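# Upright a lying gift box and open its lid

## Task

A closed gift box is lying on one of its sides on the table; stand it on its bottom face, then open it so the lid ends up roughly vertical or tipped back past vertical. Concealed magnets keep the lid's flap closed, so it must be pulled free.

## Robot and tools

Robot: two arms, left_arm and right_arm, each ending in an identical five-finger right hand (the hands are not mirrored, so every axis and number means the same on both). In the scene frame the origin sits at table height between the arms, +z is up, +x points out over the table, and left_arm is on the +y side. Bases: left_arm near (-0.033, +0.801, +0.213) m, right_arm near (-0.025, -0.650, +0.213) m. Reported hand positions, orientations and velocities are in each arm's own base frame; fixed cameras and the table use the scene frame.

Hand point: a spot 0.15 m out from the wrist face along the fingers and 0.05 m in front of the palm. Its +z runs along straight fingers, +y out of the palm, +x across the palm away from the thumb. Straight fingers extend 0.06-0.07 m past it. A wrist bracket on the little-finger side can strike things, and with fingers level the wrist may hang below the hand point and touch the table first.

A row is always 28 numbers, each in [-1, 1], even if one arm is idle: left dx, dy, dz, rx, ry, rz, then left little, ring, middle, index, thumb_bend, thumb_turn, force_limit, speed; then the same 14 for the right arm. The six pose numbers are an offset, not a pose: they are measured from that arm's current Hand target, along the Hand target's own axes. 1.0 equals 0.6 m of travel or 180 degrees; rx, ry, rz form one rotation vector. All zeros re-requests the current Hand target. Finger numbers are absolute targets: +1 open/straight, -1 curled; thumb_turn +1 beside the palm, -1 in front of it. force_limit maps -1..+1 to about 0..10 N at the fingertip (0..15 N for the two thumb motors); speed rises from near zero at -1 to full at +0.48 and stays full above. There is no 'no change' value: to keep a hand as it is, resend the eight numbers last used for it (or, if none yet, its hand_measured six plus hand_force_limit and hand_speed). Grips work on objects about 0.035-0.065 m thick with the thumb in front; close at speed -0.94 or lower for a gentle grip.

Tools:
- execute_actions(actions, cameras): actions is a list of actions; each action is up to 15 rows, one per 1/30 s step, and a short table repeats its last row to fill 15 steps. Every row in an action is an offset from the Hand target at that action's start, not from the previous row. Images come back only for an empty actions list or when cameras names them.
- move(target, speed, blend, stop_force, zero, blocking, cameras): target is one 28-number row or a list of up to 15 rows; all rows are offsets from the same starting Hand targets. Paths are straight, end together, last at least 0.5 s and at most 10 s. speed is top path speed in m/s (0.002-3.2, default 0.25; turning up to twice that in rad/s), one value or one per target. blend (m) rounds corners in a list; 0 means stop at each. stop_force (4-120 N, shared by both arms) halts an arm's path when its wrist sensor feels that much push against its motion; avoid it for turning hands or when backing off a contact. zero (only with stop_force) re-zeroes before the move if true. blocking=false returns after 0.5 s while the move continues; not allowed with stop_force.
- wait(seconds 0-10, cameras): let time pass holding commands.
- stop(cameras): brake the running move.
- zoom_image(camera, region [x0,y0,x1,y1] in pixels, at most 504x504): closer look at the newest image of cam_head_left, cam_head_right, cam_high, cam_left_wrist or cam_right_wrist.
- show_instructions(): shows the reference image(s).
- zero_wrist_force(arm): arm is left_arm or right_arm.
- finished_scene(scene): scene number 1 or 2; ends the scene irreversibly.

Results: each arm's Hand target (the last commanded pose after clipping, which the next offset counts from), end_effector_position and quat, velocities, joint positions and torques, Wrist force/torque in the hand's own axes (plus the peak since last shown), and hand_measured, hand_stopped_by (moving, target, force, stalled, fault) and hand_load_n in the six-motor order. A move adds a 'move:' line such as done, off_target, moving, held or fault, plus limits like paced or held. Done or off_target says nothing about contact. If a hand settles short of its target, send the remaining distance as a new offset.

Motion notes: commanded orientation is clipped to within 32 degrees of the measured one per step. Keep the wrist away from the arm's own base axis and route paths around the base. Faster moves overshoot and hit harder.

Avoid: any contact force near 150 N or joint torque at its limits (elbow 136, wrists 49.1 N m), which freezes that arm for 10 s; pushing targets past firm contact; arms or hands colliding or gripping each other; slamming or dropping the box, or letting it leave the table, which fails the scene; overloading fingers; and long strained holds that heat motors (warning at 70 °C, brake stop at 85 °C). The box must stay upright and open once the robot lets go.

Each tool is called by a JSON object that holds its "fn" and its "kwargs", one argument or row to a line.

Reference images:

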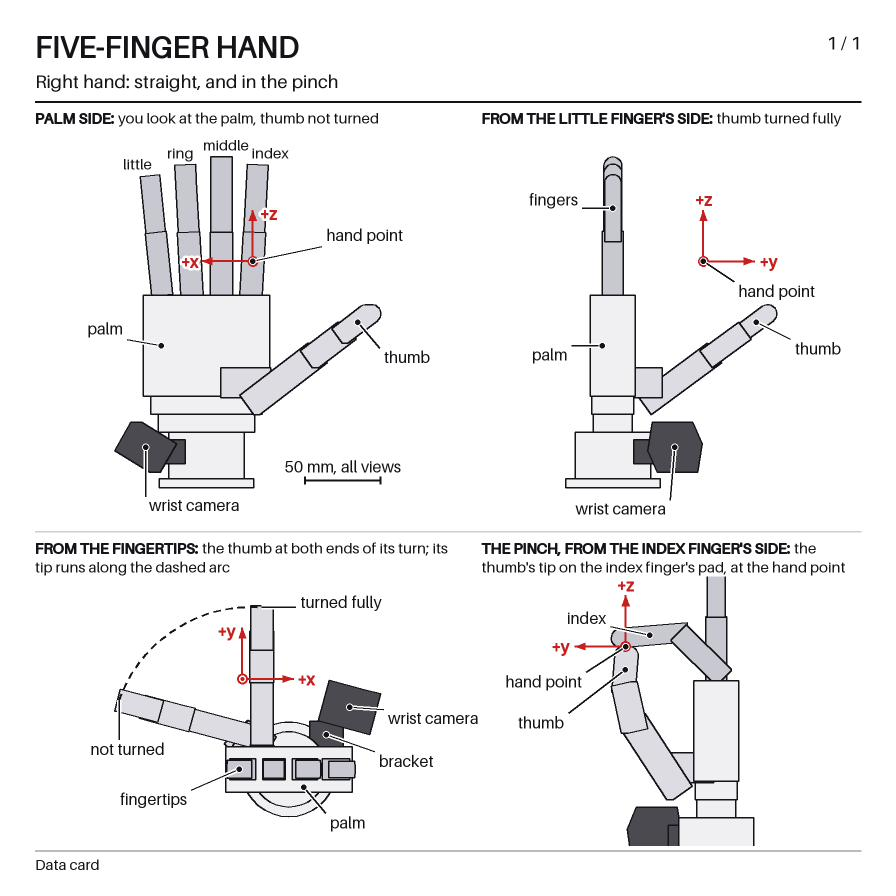

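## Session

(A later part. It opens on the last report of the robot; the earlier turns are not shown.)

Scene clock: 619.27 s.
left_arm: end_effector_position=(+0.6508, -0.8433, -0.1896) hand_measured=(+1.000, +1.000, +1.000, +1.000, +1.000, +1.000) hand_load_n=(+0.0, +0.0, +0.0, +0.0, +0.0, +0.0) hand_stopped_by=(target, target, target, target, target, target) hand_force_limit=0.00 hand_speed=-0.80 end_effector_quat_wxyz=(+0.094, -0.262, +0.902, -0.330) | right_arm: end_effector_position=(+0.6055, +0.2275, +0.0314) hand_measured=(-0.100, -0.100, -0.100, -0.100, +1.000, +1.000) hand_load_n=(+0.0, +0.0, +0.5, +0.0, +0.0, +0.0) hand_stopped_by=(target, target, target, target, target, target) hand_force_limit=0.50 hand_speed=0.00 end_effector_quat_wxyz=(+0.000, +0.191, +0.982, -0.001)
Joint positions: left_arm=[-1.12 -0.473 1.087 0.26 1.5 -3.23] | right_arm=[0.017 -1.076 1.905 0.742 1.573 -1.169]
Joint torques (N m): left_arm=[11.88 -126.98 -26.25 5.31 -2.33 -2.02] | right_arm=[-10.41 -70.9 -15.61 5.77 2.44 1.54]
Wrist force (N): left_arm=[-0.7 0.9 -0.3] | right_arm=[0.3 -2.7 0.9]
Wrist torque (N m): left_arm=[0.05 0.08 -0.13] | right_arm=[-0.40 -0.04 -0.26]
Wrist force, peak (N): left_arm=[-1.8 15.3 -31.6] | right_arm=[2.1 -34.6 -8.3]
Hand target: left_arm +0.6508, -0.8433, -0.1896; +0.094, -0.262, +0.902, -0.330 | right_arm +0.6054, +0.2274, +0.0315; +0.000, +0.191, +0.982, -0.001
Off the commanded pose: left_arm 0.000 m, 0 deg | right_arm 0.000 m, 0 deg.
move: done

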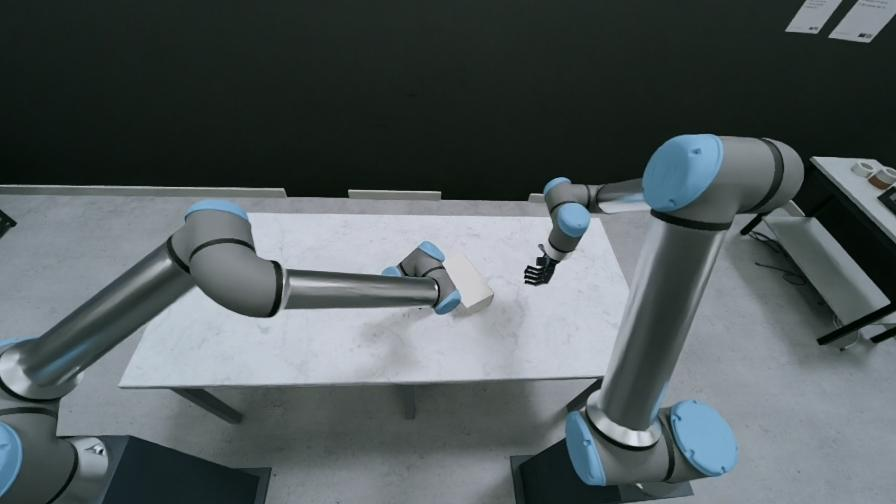

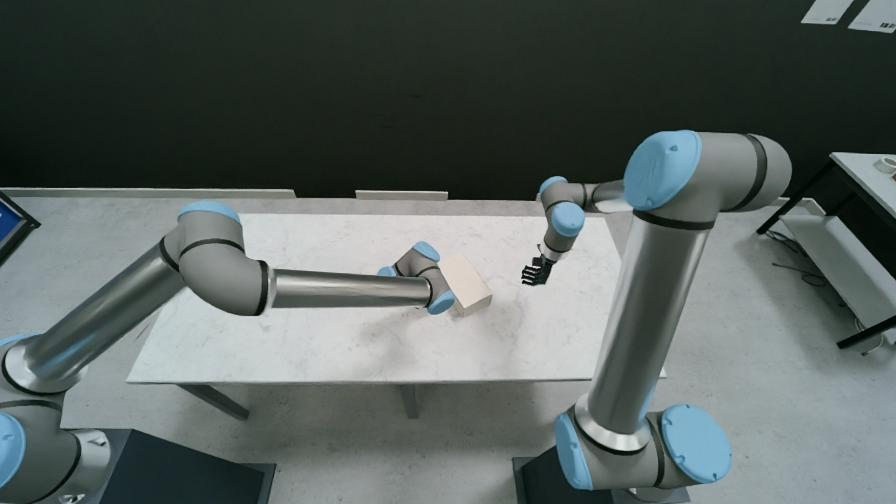

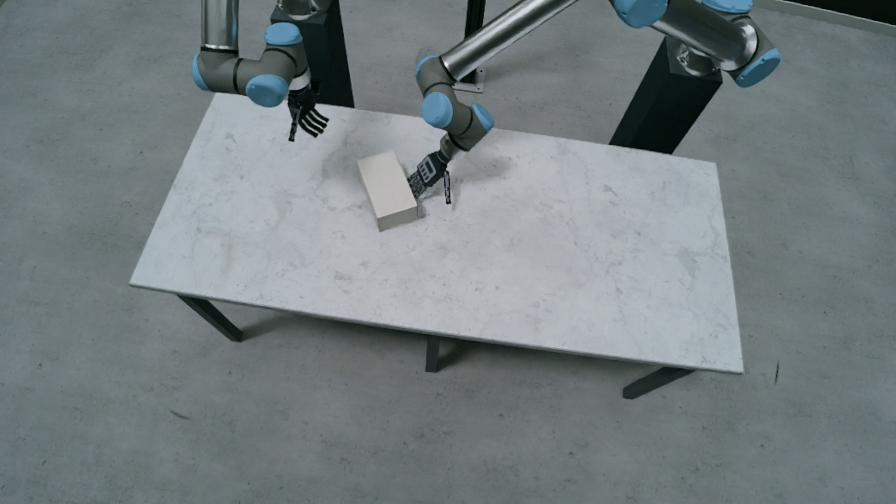

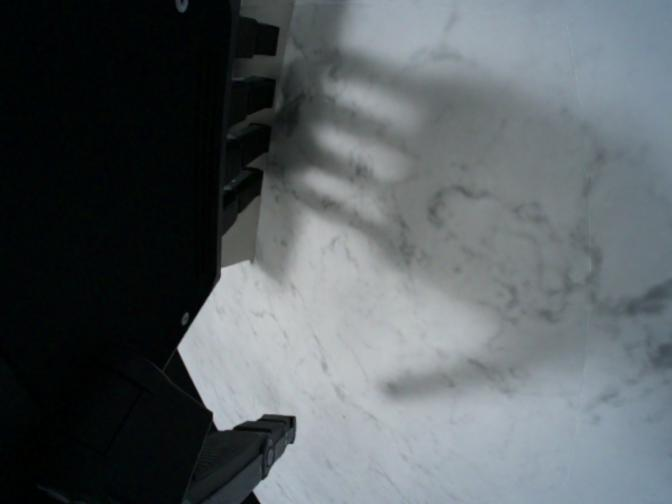

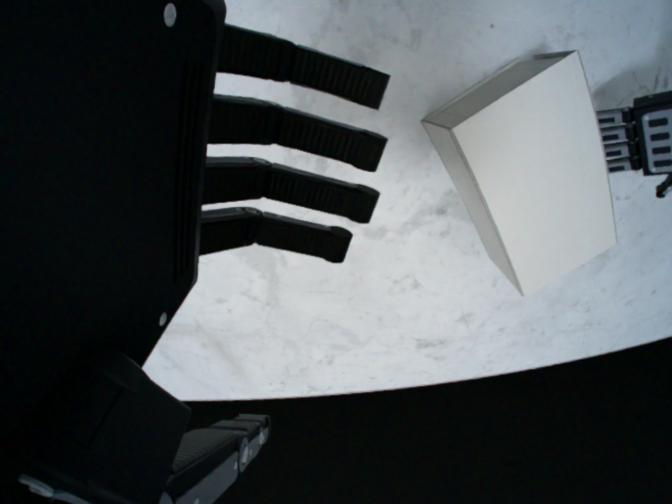

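{"fn": "move", "kwargs": {
  "target": [
    [0,0,0,0,0,0,1,1,1,1,1,1,0,-0.8,0.165,0.135,0.1,0,0,0.204,-0.1,-0.1,-0.1,-0.1,1,1,0.5,0],
    [0,0,0,0,0,0,1,1,1,1,1,1,0,-0.8,0.165,0.135,0.315,0,0,0.204,-0.1,-0.1,-0.1,-0.1,1,1,0.5,0]
  ],
  "speed": 0.3,
  "blend": [0.02,0],
  "cameras": ["all"]
}}

{"fn": "zoom_image", "kwargs": {
  "camera": "cam_right_wrist",
  "region": [200, 0, 672, 480]
}}

{"fn": "zoom_image", "kwargs": {
  "camera": "cam_high",
  "region": [320, 100, 480, 260]
}}

Scene clock: 634.27 s.
left_arm: end_effector_position=(+0.6508, -0.8433, -0.1896) hand_measured=(+1.000, +1.000, +1.000, +1.000, +1.000, +1.000) hand_load_n=(-0.5, +0.0, +0.0, +0.0, +0.0, +0.0) hand_stopped_by=(target, target, target, target, target, target) hand_force_limit=0.00 hand_speed=-0.80 end_effector_quat_wxyz=(+0.094, -0.262, +0.902, -0.330) | right_arm: end_effector_position=(+0.5442, +0.3393, -0.1576) hand_measured=(-0.100, -0.100, -0.100, -0.100, +1.000, +1.000) hand_load_n=(+0.5, +0.0, +0.0, +0.0, +0.0, +0.0) hand_stopped_by=(target, target, target, target, target, target) hand_force_limit=0.50 hand_speed=0.00 end_effector_quat_wxyz=(+0.001, +0.491, +0.871, -0.001)
Joint positions: left_arm=[-1.12 -0.473 1.087 0.26 1.5 -3.23] | right_arm=[0.309 -0.806 1.921 0.456 1.573 -0.236]
Joint torques (N m): left_arm=[11.78 -126.93 -26.83 4.86 -0.72 -1.94] | right_arm=[4.95 -60.51 -22.62 1.77 2.15 1.89]
Wrist force (N): left_arm=[-1.0 1.1 -0.2] | right_arm=[0.1 -2.9 0.7]
Wrist torque (N m): left_arm=[0.08 0.12 -0.13] | right_arm=[-0.42 -0.01 -0.28]
Wrist force, peak (N): left_arm=[-0.9 1.2 -0.6] | right_arm=[0.6 -2.9 2.4]
Hand target: left_arm +0.6508, -0.8433, -0.1896; +0.094, -0.262, +0.902, -0.330 | right_arm +0.5442, +0.3393, -0.1578; +0.001, +0.491, +0.871, -0.001
Off the commanded pose: left_arm 0.000 m, 0 deg | right_arm 0.000 m, 0 deg.
move: done

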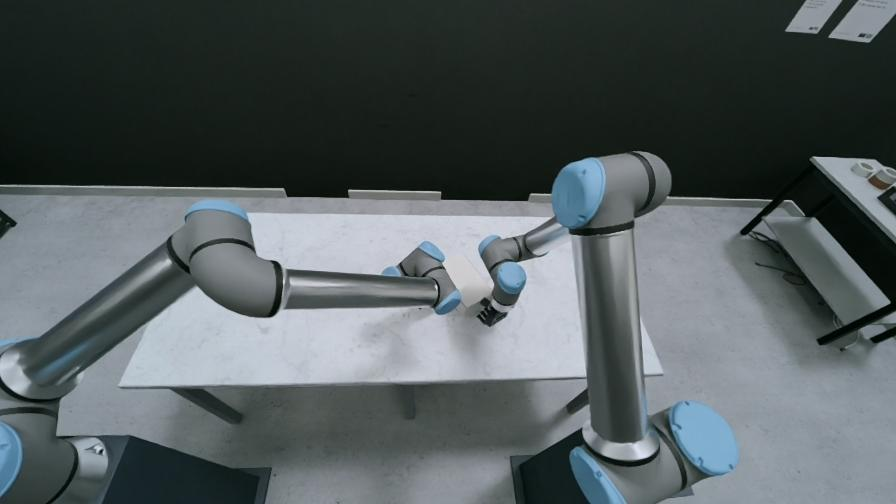

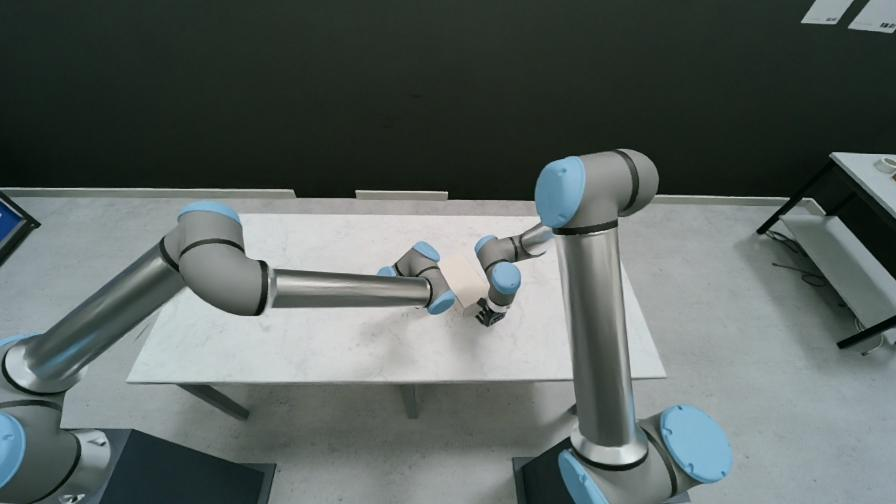

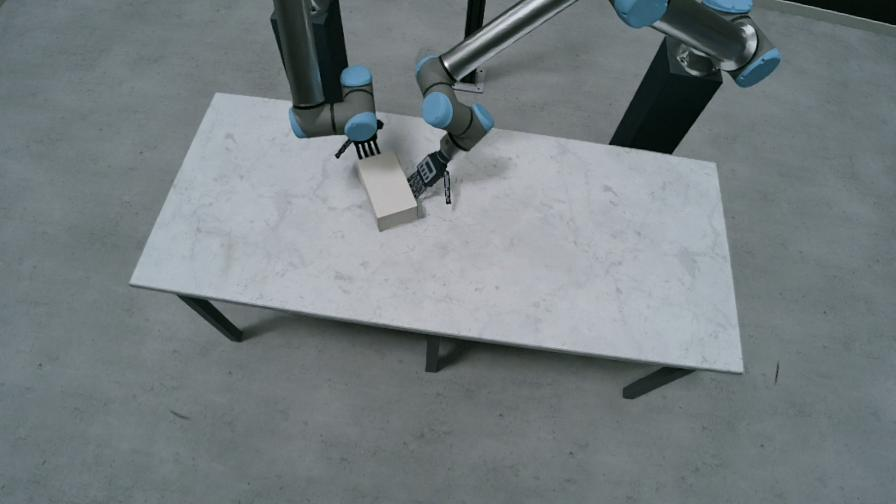

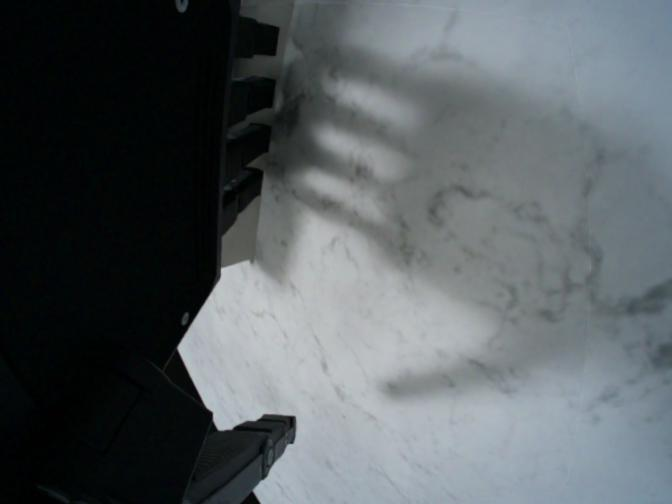

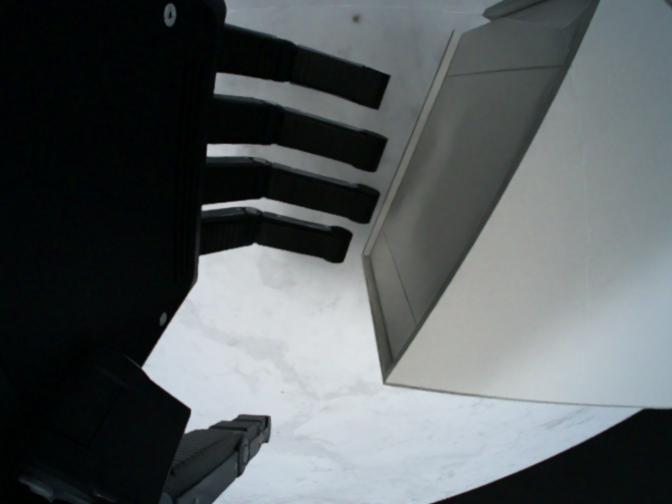

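Scaled by 1.050 from the camera's 672x504 image, which has a finer 960x720 frame.

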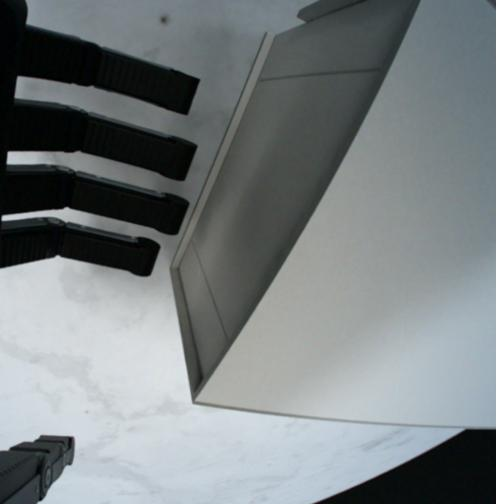

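Scaled by 3.150.

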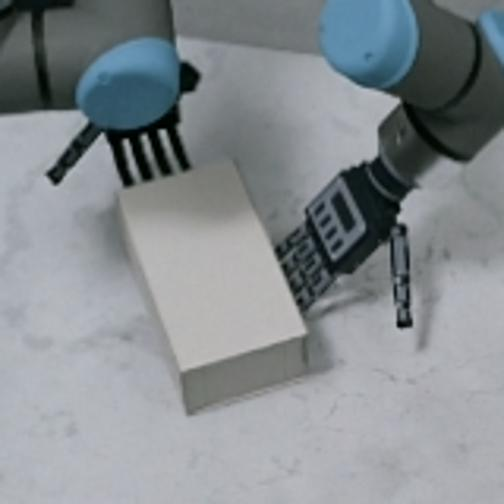

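{"fn": "move", "kwargs": {
  "target": [0,0,0,0,0,0,1,1,1,1,1,1,0,-0.8,0,0.037,0,0,0,0,-0.1,-0.1,-0.1,-0.1,1,1,0.5,0],
  "speed": 0.05,
  "stop_force": 5,
  "cameras": ["cam_right_wrist"]
}}

{"fn": "zoom_image", "kwargs": {
  "camera": "cam_right_wrist",
  "region": [200, 0, 672, 480]
}}

Scene clock: 642.90 s.
left_arm: end_effector_position=(+0.6508, -0.8433, -0.1896) hand_measured=(+1.000, +1.000, +1.000, +1.000, +1.000, +1.000) hand_load_n=(+0.0, +0.0, -0.5, +0.0, +0.0, +0.0) hand_stopped_by=(target, target, target, target, target, target) hand_force_limit=0.00 hand_speed=-0.80 end_effector_quat_wxyz=(+0.094, -0.262, +0.902, -0.330) | right_arm: end_effector_position=(+0.5632, +0.3508, -0.1578) hand_measured=(-0.100, -0.100, -0.100, -0.100, +1.000, +1.000) hand_load_n=(+0.0, +0.0, +0.0, +0.0, +0.0, +0.0) hand_stopped_by=(target, target, target, target, target, target) hand_force_limit=0.50 hand_speed=0.00 end_effector_quat_wxyz=(+0.001, +0.491, +0.871, -0.001)
Joint positions: left_arm=[-1.12 -0.473 1.087 0.26 1.5 -3.23] | right_arm=[0.318 -0.788 1.873 0.485 1.573 -0.227]
Joint torques (N m): left_arm=[11.36 -128.01 -26.64 4.98 0.14 -2.17] | right_arm=[4.8 -61.67 -24.79 5.13 0.3 1.46]
Wrist force (N): left_arm=[-0.8 0.9 -0.4] | right_arm=[0.2 -4.5 0.0]
Wrist torque (N m): left_arm=[0.00 0.06 -0.14] | right_arm=[-0.40 -0.06 -0.28]
Wrist force, peak (N): left_arm=[-1.1 1.5 -0.6] | right_arm=[-0.4 -4.7 -0.1]
Hand target: left_arm +0.6508, -0.8433, -0.1896; +0.094, -0.262, +0.902, -0.330 | right_arm +0.5632, +0.3508, -0.1578; +0.001, +0.491, +0.871, -0.001
Off the commanded pose: left_arm 0.000 m, 0 deg | right_arm 0.000 m, 0 deg.
move: done
Images, in order (width x height): cam_right_wrist 672x504.

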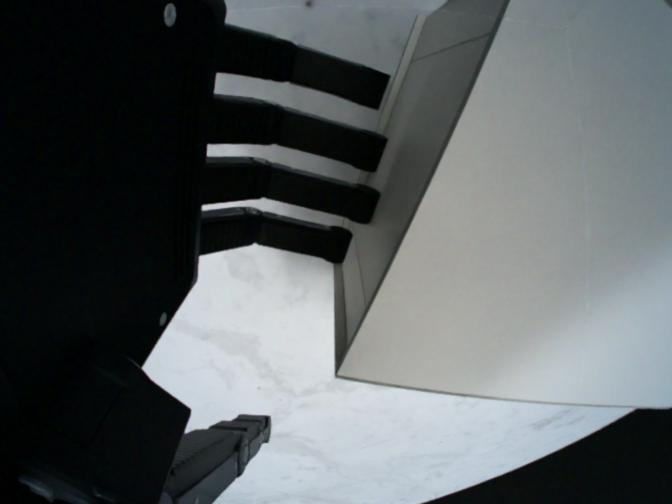

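Scaled by 1.050 from the camera's 672x504 image, which has a finer 960x720 frame.

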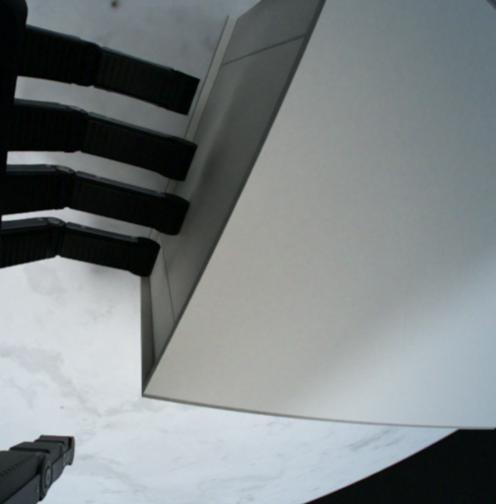

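{"fn": "move", "kwargs": {
  "target": [
    [0,0,0,0,0,0,1,1,1,1,1,1,0,-0.8,0,0.016,0,0,0,0,-0.1,-0.1,-0.1,-0.1,1,1,0.5,0],
    [0,0,0,0,0,0,1,1,1,1,1,1,0,-0.8,0.075,0.018,0,0,0,0,-0.1,-0.1,-0.1,-0.1,1,1,0.5,0]
  ],
  "speed": 0.05,
  "stop_force": 12,
  "cameras": ["cam_right_wrist","cam_left_wrist","cam_high"]
}}

{"fn": "zoom_image", "kwargs": {
  "camera": "cam_right_wrist",
  "region": [200, 0, 672, 480]
}}

{"fn": "zoom_image", "kwargs": {
  "camera": "cam_high",
  "region": [320, 100, 480, 260]
}}

Scene clock: 650.00 s.
left_arm: end_effector_position=(+0.6508, -0.8433, -0.1896) hand_measured=(+1.000, +1.000, +1.000, +1.000, +1.000, +1.000) hand_load_n=(+0.0, +0.0, -0.5, +0.0, +0.0, -0.5) hand_stopped_by=(target, target, target, target, target, target) hand_force_limit=0.00 hand_speed=-0.80 end_effector_quat_wxyz=(+0.094, -0.262, +0.902, -0.330) | right_arm: end_effector_position=(+0.5491, +0.3949, -0.1579) hand_measured=(-0.100, -0.100, -0.100, -0.100, +1.000, +1.000) hand_load_n=(+0.0, +0.0, +0.5, +0.0, +0.0, +0.0) hand_stopped_by=(target, target, target, target, target, target) hand_force_limit=0.50 hand_speed=0.00 end_effector_quat_wxyz=(+0.001, +0.491, +0.871, -0.001)
Joint positions: left_arm=[-1.12 -0.473 1.087 0.26 1.5 -3.23] | right_arm=[0.397 -0.775 1.84 0.506 1.573 -0.148]
Joint torques (N m): left_arm=[11.96 -127.29 -27.17 4.76 1.7 -1.94] | right_arm=[6.24 -64.67 -25.78 5.34 1.91 1.4]
Wrist force (N): left_arm=[-1.3 1.5 -0.5] | right_arm=[-0.4 -3.7 0.5]
Wrist torque (N m): left_arm=[0.04 0.10 -0.15] | right_arm=[-0.34 -0.01 -0.28]
Wrist force, peak (N): left_arm=[-1.3 1.9 -0.6] | right_arm=[0.1 -5.0 0.0]
Hand target: left_arm +0.6508, -0.8433, -0.1896; +0.094, -0.262, +0.902, -0.330 | right_arm +0.5491, +0.3949, -0.1579; +0.001, +0.491, +0.871, -0.001
Off the commanded pose: left_arm 0.000 m, 0 deg | right_arm 0.000 m, 0 deg.
move: done
Images, in order (width x height): cam_high 896x504, cam_left_wrist 672x504, cam_right_wrist 672x504.

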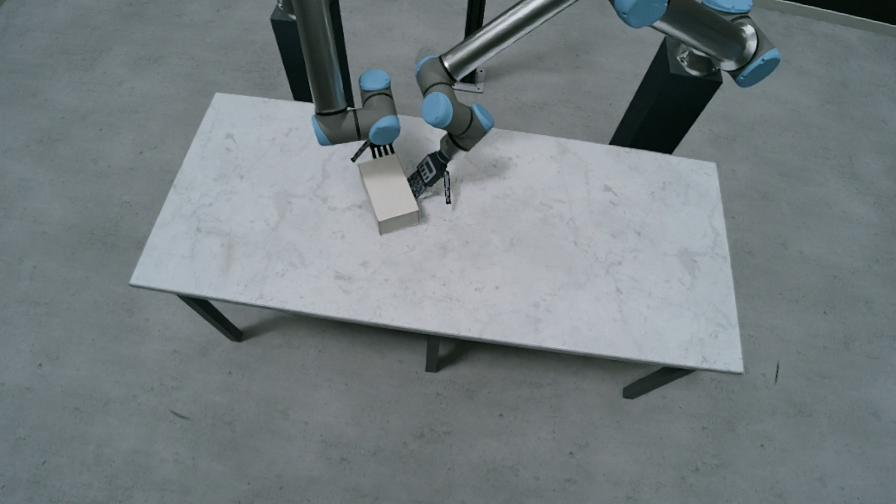

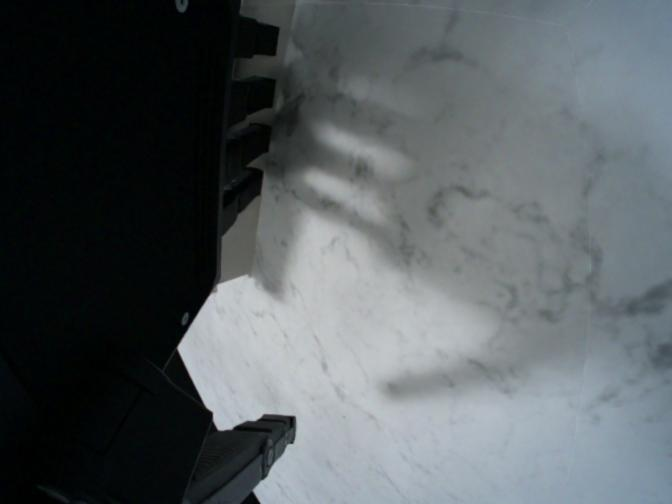

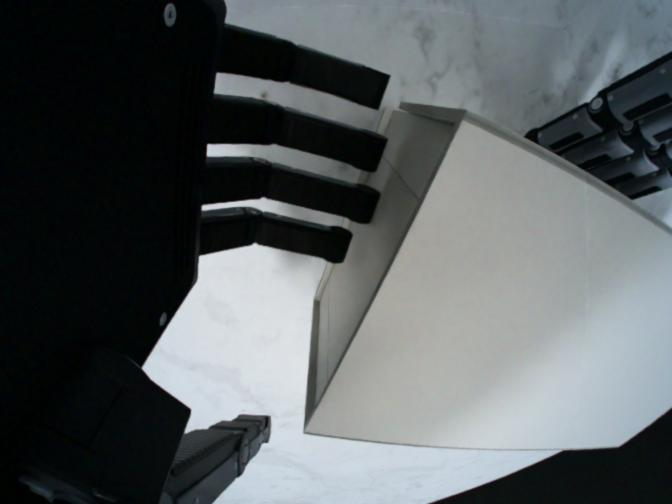

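Scaled by 1.050 from the camera's 672x504 image, which has a finer 960x720 frame.

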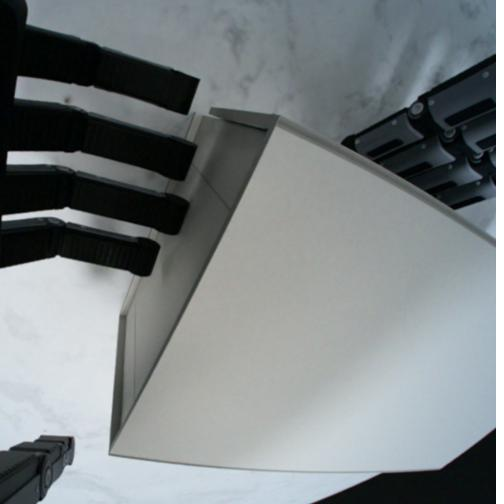

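Scaled by 3.150.

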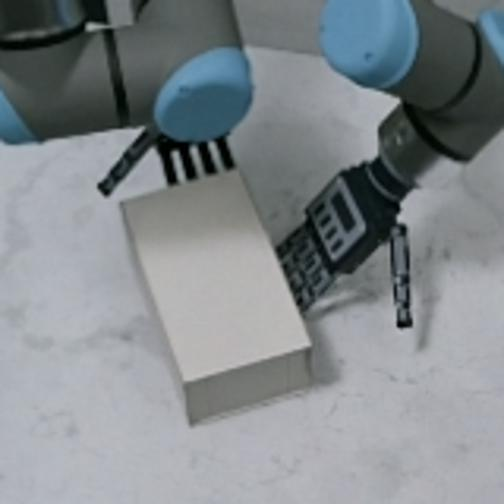

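{"fn": "move", "kwargs": {
  "target": [
    [0,0,0,0,0,0,1,1,1,1,1,1,0,-0.8,0,0.003,0,0,0,0,-1,-0.1,-0.1,-0.1,1,1,0.5,0],
    [0,0,0,0,0,0,1,1,1,1,1,1,0,-0.8,0.05,0.006,0,0,0,0,-1,-0.1,-0.1,-0.1,1,1,0.5,0]
  ],
  "speed": 0.03,
  "stop_force": 18,
  "cameras": ["cam_right_wrist","cam_left_wrist"]
}}

{"fn": "zoom_image", "kwargs": {
  "camera": "cam_right_wrist",
  "region": [200, 0, 672, 480]
}}

Scene clock: 666.23 s.
left_arm: end_effector_position=(+0.6508, -0.8433, -0.1896) hand_measured=(+1.000, +1.000, +1.000, +1.000, +1.000, +1.000) hand_load_n=(+0.0, +0.0, -0.5, +0.0, +0.0, +0.0) hand_stopped_by=(target, target, target, target, target, target) hand_force_limit=0.00 hand_speed=-0.80 end_effector_quat_wxyz=(+0.094, -0.262, +0.902, -0.330) | right_arm: end_effector_position=(+0.5366, +0.4224, -0.1579) hand_measured=(-1.000, -0.100, -0.100, -0.100, +1.000, +1.000) hand_load_n=(+0.0, +0.0, +0.0, +0.0, +0.0, +0.0) hand_stopped_by=(target, target, target, target, target, target) hand_force_limit=0.50 hand_speed=0.00 end_effector_quat_wxyz=(+0.001, +0.491, +0.871, -0.001)
Joint positions: left_arm=[-1.12 -0.473 1.087 0.26 1.5 -3.23] | right_arm=[0.447 -0.767 1.821 0.517 1.573 -0.098]
Joint torques (N m): left_arm=[11.94 -127.55 -27.53 4.82 2.65 -1.88] | right_arm=[4.72 -65.78 -26.17 5.11 1.58 1.45]
Wrist force (N): left_arm=[-1.0 1.0 -0.8] | right_arm=[-0.2 -3.8 0.4]
Wrist torque (N m): left_arm=[0.02 0.08 -0.14] | right_arm=[-0.39 -0.02 -0.27]
Wrist force, peak (N): left_arm=[-1.3 1.7 -0.6] | right_arm=[-0.4 -4.4 0.3]
Hand target: left_arm +0.6508, -0.8433, -0.1896; +0.094, -0.262, +0.902, -0.330 | right_arm +0.5366, +0.4224, -0.1579; +0.001, +0.491, +0.871, -0.001
Off the commanded pose: left_arm 0.000 m, 0 deg | right_arm 0.000 m, 0 deg.
move: done
Images, in order (width x height): cam_left_wrist 672x504, cam_right_wrist 672x504.

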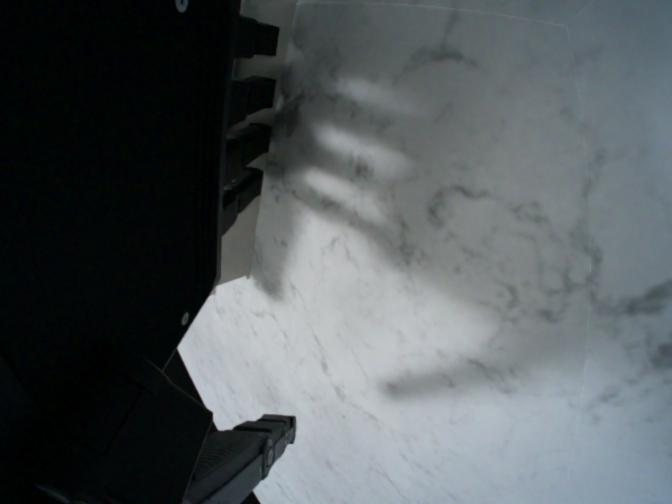

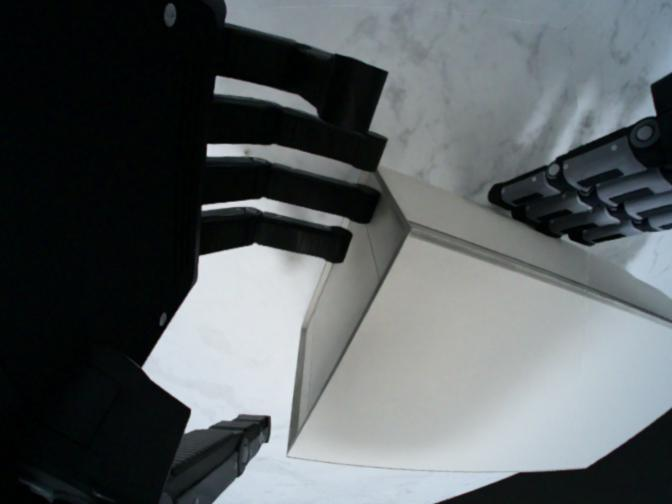

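Scaled by 1.050 from the camera's 672x504 image, which has a finer 960x720 frame.

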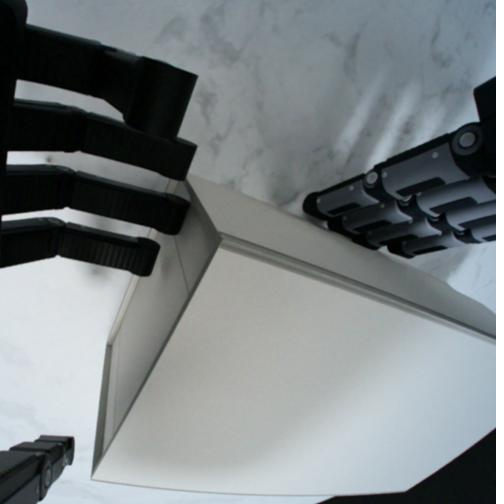

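{"fn": "move", "kwargs": {
  "target": [
    [0,0,0,0,0,0,1,1,1,1,1,1,0,-0.8,-0.048,-0.01,0,0,0,0,-1,-0.1,-0.1,-0.1,1,1,0.5,0],
    [0,0,0,0,0,0,1,1,1,1,1,1,0,-0.8,-0.048,0.022,0,0,0,0,-1,-0.1,-0.1,-0.1,1,1,0.5,0]
  ],
  "speed": 0.06,
  "blend": [0.003,0],
  "cameras": ["cam_right_wrist"]
}}

{"fn": "move", "kwargs": {
  "target": [0,0,0,0,0,0,1,1,1,1,1,1,0,-0.8,0.055,0.004,0,0,0,0,-1,-0.1,-0.1,-0.1,1,1,0.5,0],
  "speed": 0.03,
  "stop_force": 18,
  "cameras": ["cam_right_wrist","cam_left_wrist","cam_high"]
}}

{"fn": "zoom_image", "kwargs": {
  "camera": "cam_right_wrist",
  "region": [200, 0, 672, 480]
}}

Scene clock: 678.23 s.
left_arm: end_effector_position=(+0.6508, -0.8433, -0.1896) hand_measured=(+1.000, +1.000, +1.000, +1.000, +1.000, +1.000) hand_load_n=(+0.0, +0.0, +0.0, +0.0, +0.0, +0.0) hand_stopped_by=(target, target, target, target, target, target) hand_force_limit=0.00 hand_speed=-0.80 end_effector_quat_wxyz=(+0.094, -0.262, +0.902, -0.330) | right_arm: end_effector_position=(+0.5627, +0.4046, -0.1579) hand_measured=(-1.000, -0.100, -0.100, -0.100, +1.000, +1.000) hand_load_n=(+0.0, +0.0, +0.0, +0.0, +0.0, +0.0) hand_stopped_by=(target, target, target, target, target, target) hand_force_limit=0.50 hand_speed=0.00 end_effector_quat_wxyz=(+0.001, +0.491, +0.871, -0.001)
Joint positions: left_arm=[-1.12 -0.473 1.087 0.26 1.5 -3.23] | right_arm=[0.403 -0.76 1.802 0.529 1.573 -0.142]
Joint torques (N m): left_arm=[11.32 -127.28 -28.53 4.57 3.02 -2.05] | right_arm=[5.26 -66.08 -27.12 5.15 -0.91 1.22]
Wrist force (N): left_arm=[-0.9 1.0 -0.1] | right_arm=[0.5 -4.1 -0.5]
Wrist torque (N m): left_arm=[0.04 0.10 -0.14] | right_arm=[-0.33 0.00 -0.27]
Wrist force, peak (N): left_arm=[-1.0 1.7 -0.7] | right_arm=[0.3 -4.5 0.2]
Hand target: left_arm +0.6508, -0.8433, -0.1896; +0.094, -0.262, +0.902, -0.330 | right_arm +0.5628, +0.4046, -0.1579; +0.001, +0.491, +0.871, -0.001
Off the commanded pose: left_arm 0.000 m, 0 deg | right_arm 0.000 m, 0 deg.
move: done
Images, in order (width x height): cam_right_wrist 672x504.

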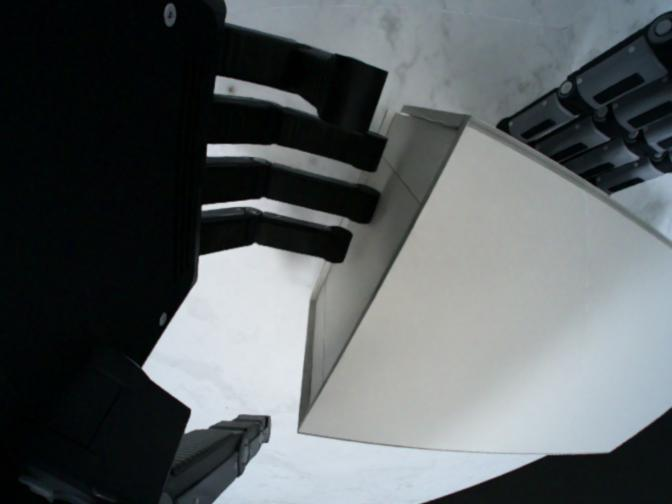

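Scene clock: 680.27 s.
left_arm: end_effector_position=(+0.6508, -0.8433, -0.1896) hand_measured=(+1.000, +1.000, +1.000, +1.000, +1.000, +1.000) hand_load_n=(+0.0, +0.0, +0.0, +0.0, +0.0, +0.0) hand_stopped_by=(target, target, target, target, target, target) hand_force_limit=0.00 hand_speed=-0.80 end_effector_quat_wxyz=(+0.094, -0.262, +0.902, -0.330) | right_arm: end_effector_position=(+0.5478, +0.4341, -0.1579) hand_measured=(-1.000, -0.100, -0.100, -0.100, +1.000, +1.000) hand_load_n=(+0.0, +0.0, +0.0, +0.0, +0.0, +0.0) hand_stopped_by=(target, target, target, target, target, target) hand_force_limit=0.50 hand_speed=0.00 end_effector_quat_wxyz=(+0.001, +0.491, +0.871, -0.001)
Joint positions: left_arm=[-1.12 -0.473 1.087 0.26 1.5 -3.23] | right_arm=[0.456 -0.753 1.785 0.539 1.573 -0.089]
Joint torques (N m): left_arm=[12.3 -127.35 -29.02 4.54 2.95 -1.73] | right_arm=[5.5 -64.38 -25.7 5.36 1.95 1.77]
Wrist force (N): left_arm=[-1.0 1.0 -0.4] | right_arm=[0.1 -3.0 0.4]
Wrist torque (N m): left_arm=[0.06 0.12 -0.14] | right_arm=[-0.32 -0.05 -0.24]
Wrist force, peak (N): left_arm=[-1.0 1.1 -0.5] | right_arm=[0.0 -4.1 0.4]
Hand target: left_arm +0.6508, -0.8433, -0.1896; +0.094, -0.262, +0.902, -0.330 | right_arm +0.5478, +0.4341, -0.1579; +0.001, +0.491, +0.871, -0.001
Off the commanded pose: left_arm 0.000 m, 0 deg | right_arm 0.000 m, 0 deg.
move: done
Images, in order (width x height): cam_high 896x504, cam_left_wrist 672x504, cam_right_wrist 672x504.

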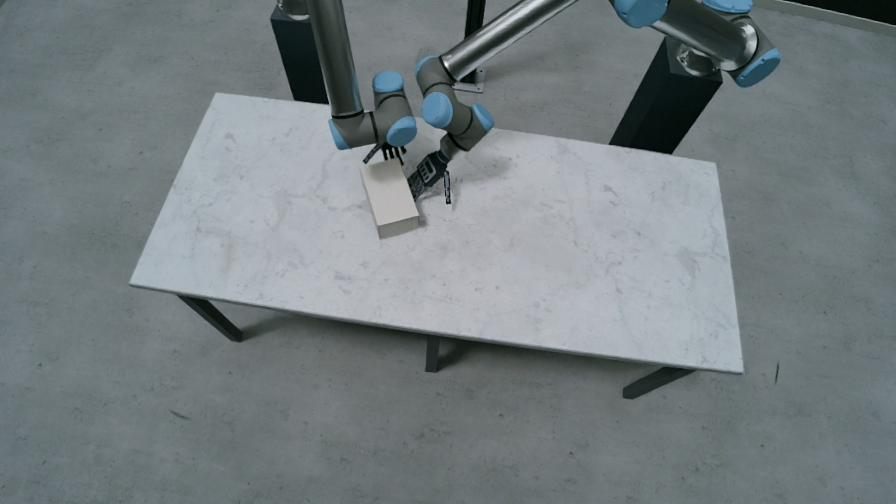

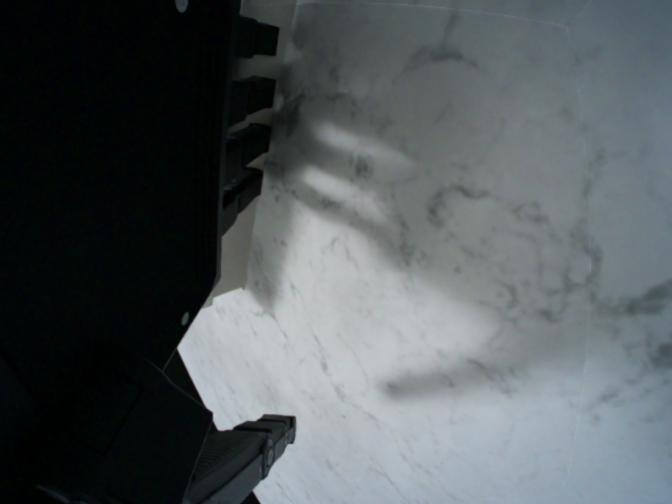

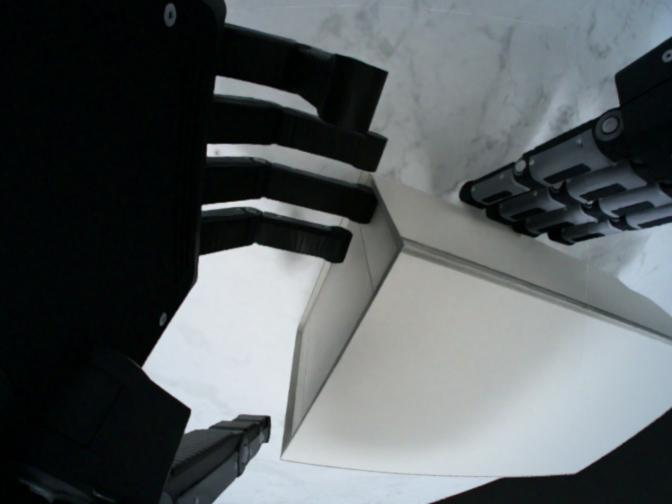

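Scaled by 1.050 from the camera's 672x504 image, which has a finer 960x720 frame.

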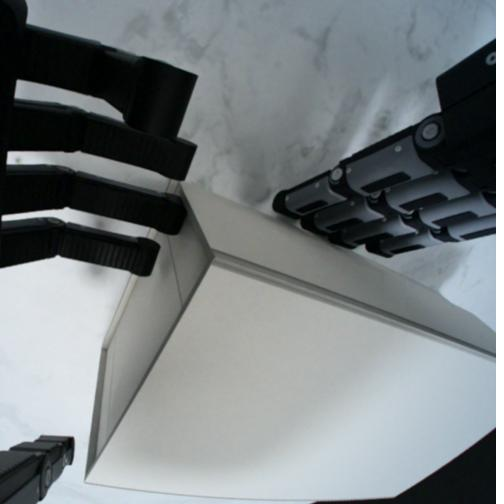

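{"fn": "move", "kwargs": {
  "target": [
    [0,0,0,0,0,0,1,1,1,1,1,1,0,-0.8,-0.03,-0.025,0,0,0,0,-1,-1,-0.1,-1,1,1,0.5,0.4],
    [0,0,0,0,0,0,1,1,1,1,1,1,0,-0.8,-0.03,0.028,0,0,0,0,-1,-1,-0.1,-1,1,1,0.5,0.4]
  ],
  "speed": 0.04,
  "cameras": ["cam_right_wrist"]
}}

{"fn": "zoom_image", "kwargs": {
  "camera": "cam_right_wrist",
  "region": [200, 0, 672, 480]
}}

Scene clock: 713.67 s.
left_arm: end_effector_position=(+0.6508, -0.8433, -0.1896) hand_measured=(+1.000, +1.000, +1.000, +1.000, +1.000, +1.000) hand_load_n=(+0.0, +0.0, +0.0, +0.0, +0.0, +0.0) hand_stopped_by=(target, target, target, target, target, target) hand_force_limit=0.00 hand_speed=-0.80 end_effector_quat_wxyz=(+0.094, -0.262, +0.902, -0.330) | right_arm: end_effector_position=(+0.5714, +0.4274, -0.1579) hand_measured=(-1.000, -1.000, -0.100, -1.000, +1.000, +1.000) hand_load_n=(+0.0, +0.0, +0.0, +0.0, +0.0, +0.0) hand_stopped_by=(target, target, target, target, target, target) hand_force_limit=0.50 hand_speed=0.40 end_effector_quat_wxyz=(+0.001, +0.491, +0.871, -0.001)
Joint positions: left_arm=[-1.12 -0.473 1.087 0.26 1.5 -3.23] | right_arm=[0.431 -0.741 1.755 0.557 1.573 -0.115]
Joint torques (N m): left_arm=[10.72 -127.64 -29.11 4.31 3 -1.64] | right_arm=[3.57 -68.28 -27.9 4.99 -0.23 1.44]
Wrist force (N): left_arm=[-0.9 1.0 -0.1] | right_arm=[1.0 -3.6 -0.5]
Wrist torque (N m): left_arm=[0.05 0.10 -0.13] | right_arm=[-0.26 -0.06 -0.24]
Wrist force, peak (N): left_arm=[-1.2 0.8 -0.6] | right_arm=[0.6 -4.3 0.0]
Hand target: left_arm +0.6508, -0.8433, -0.1896; +0.094, -0.262, +0.902, -0.330 | right_arm +0.5715, +0.4274, -0.1579; +0.001, +0.491, +0.871, -0.001
Off the commanded pose: left_arm 0.000 m, 0 deg | right_arm 0.000 m, 0 deg.
move: done
Images, in order (width x height): cam_right_wrist 672x504.

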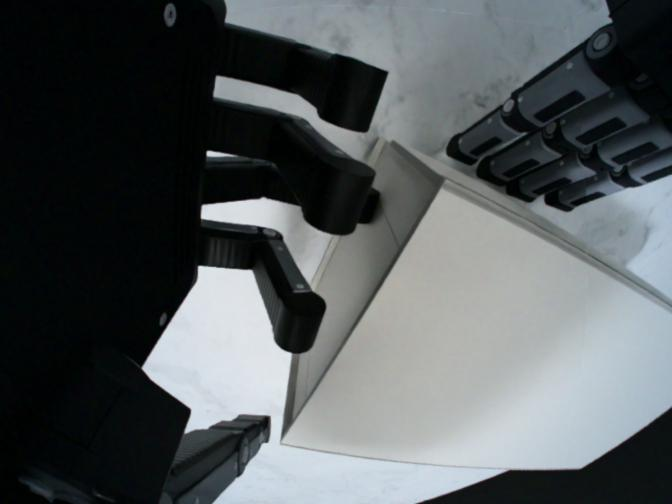

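Scaled by 1.050 from the camera's 672x504 image, which has a finer 960x720 frame.

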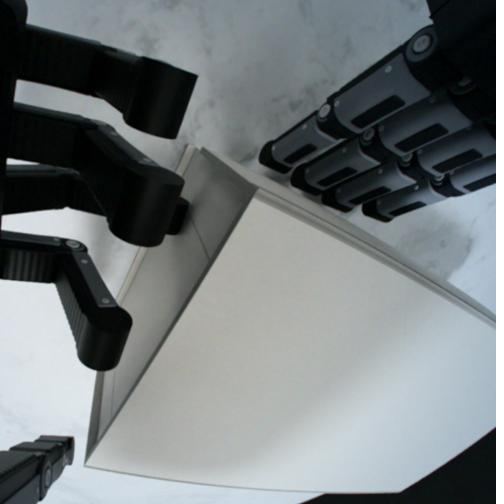

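{"fn": "move", "kwargs": {
  "target": [0,0,0,0,0,0,1,1,1,1,1,1,0,-0.8,0.07,0.01,0,0,0,0,-1,-1,-0.1,-1,1,1,0.5,0.4],
  "speed": 0.03,
  "stop_force": 18,
  "cameras": ["cam_right_wrist","cam_high"]
}}

{"fn": "zoom_image", "kwargs": {
  "camera": "cam_right_wrist",
  "region": [200, 0, 672, 480]
}}

{"fn": "zoom_image", "kwargs": {
  "camera": "cam_high",
  "region": [320, 100, 480, 260]
}}

Scene clock: 723.17 s.
left_arm: end_effector_position=(+0.6508, -0.8433, -0.1896) hand_measured=(+1.000, +1.000, +1.000, +1.000, +1.000, +1.000) hand_load_n=(+0.0, -0.5, +0.0, +0.0, +0.0, +0.0) hand_stopped_by=(target, target, target, target, target, target) hand_force_limit=0.00 hand_speed=-0.80 end_effector_quat_wxyz=(+0.094, -0.262, +0.902, -0.330) | right_arm: end_effector_position=(+0.5604, +0.4532, -0.1580) hand_measured=(-1.000, -1.000, -0.100, -1.000, +1.000, +1.000) hand_load_n=(+0.0, +0.0, +0.5, +0.0, -0.5, +0.0) hand_stopped_by=(target, target, target, target, target, target) hand_force_limit=0.50 hand_speed=0.40 end_effector_quat_wxyz=(+0.001, +0.491, +0.871, -0.001)
Joint positions: left_arm=[-1.12 -0.473 1.087 0.26 1.5 -3.23] | right_arm=[0.474 -0.733 1.735 0.569 1.573 -0.071]
Joint torques (N m): left_arm=[10.82 -127.91 -29.6 2.98 3.1 -1.58] | right_arm=[-8.3 -87.33 -10.79 1.66 -1.03 -2.67]
Wrist force (N): left_arm=[-1.1 1.3 -0.6] | right_arm=[0.1 -3.2 0.3]
Wrist torque (N m): left_arm=[0.06 0.10 -0.14] | right_arm=[-0.37 -0.02 0.09]
Wrist force, peak (N): left_arm=[-1.9 2.9 -4.6] | right_arm=[-3.4 -4.1 0.2]
Hand target: left_arm +0.6508, -0.8433, -0.1896; +0.094, -0.262, +0.902, -0.330 | right_arm +0.5604, +0.4532, -0.1580; +0.001, +0.491, +0.871, -0.001 (not the last commanded pose)
Off the commanded pose: left_arm 0.000 m, 0 deg | right_arm 0.014 m, 0 deg.
move: held (right_arm; a check stopped the path); limits=held
pose unreachable (right arm): on one or more control steps of this call, first in action 0 (counted from 0), this arm could not follow its commanded pose, so it was not sent that pose on those steps. It may still have moved: this result reports where it is.
cause: moving toward the commanded pose would bring a part of the arm too close to another arm (a part of this arm just beyond joint 4 (wrist 1) and a part of the left arm just beyond its joint 4 (wrist 1), where that arm would come to rest).
Images, in order (width x height): cam_high 896x504, cam_right_wrist 672x504.

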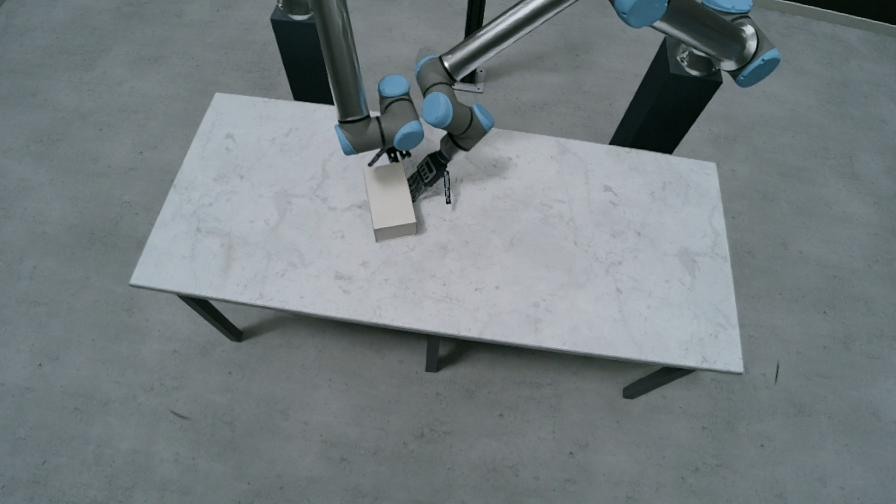

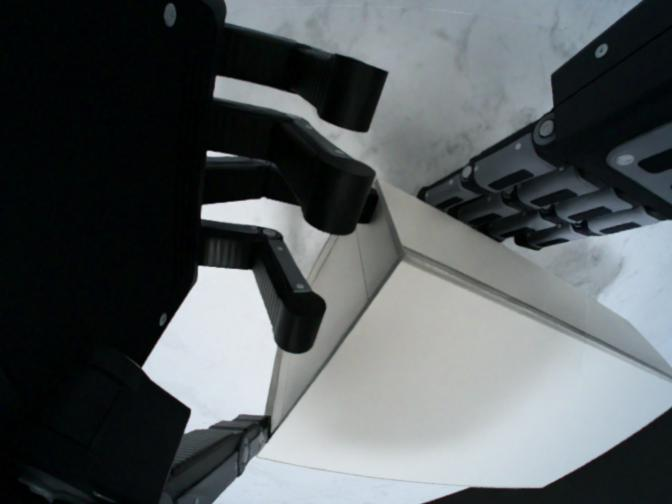

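Scaled by 1.050 from the camera's 672x504 image, which has a finer 960x720 frame.

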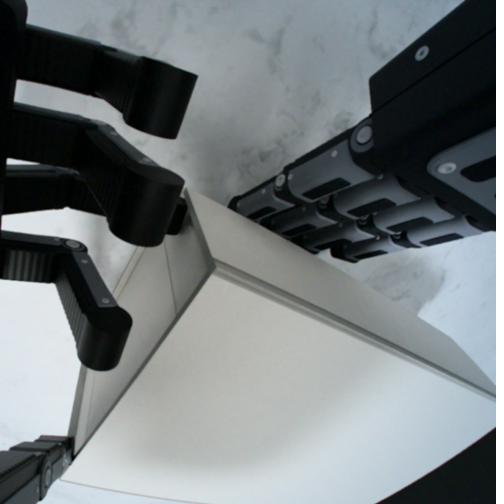

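Scaled by 3.150.

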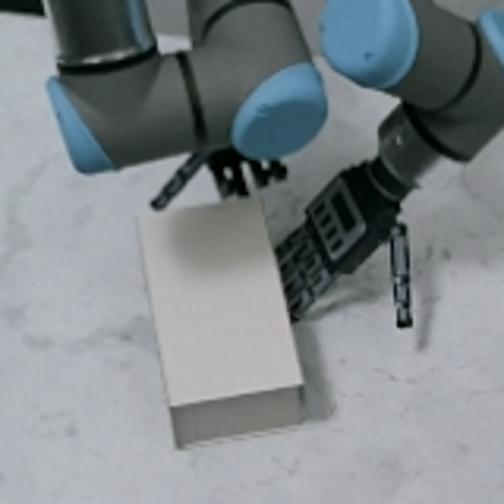

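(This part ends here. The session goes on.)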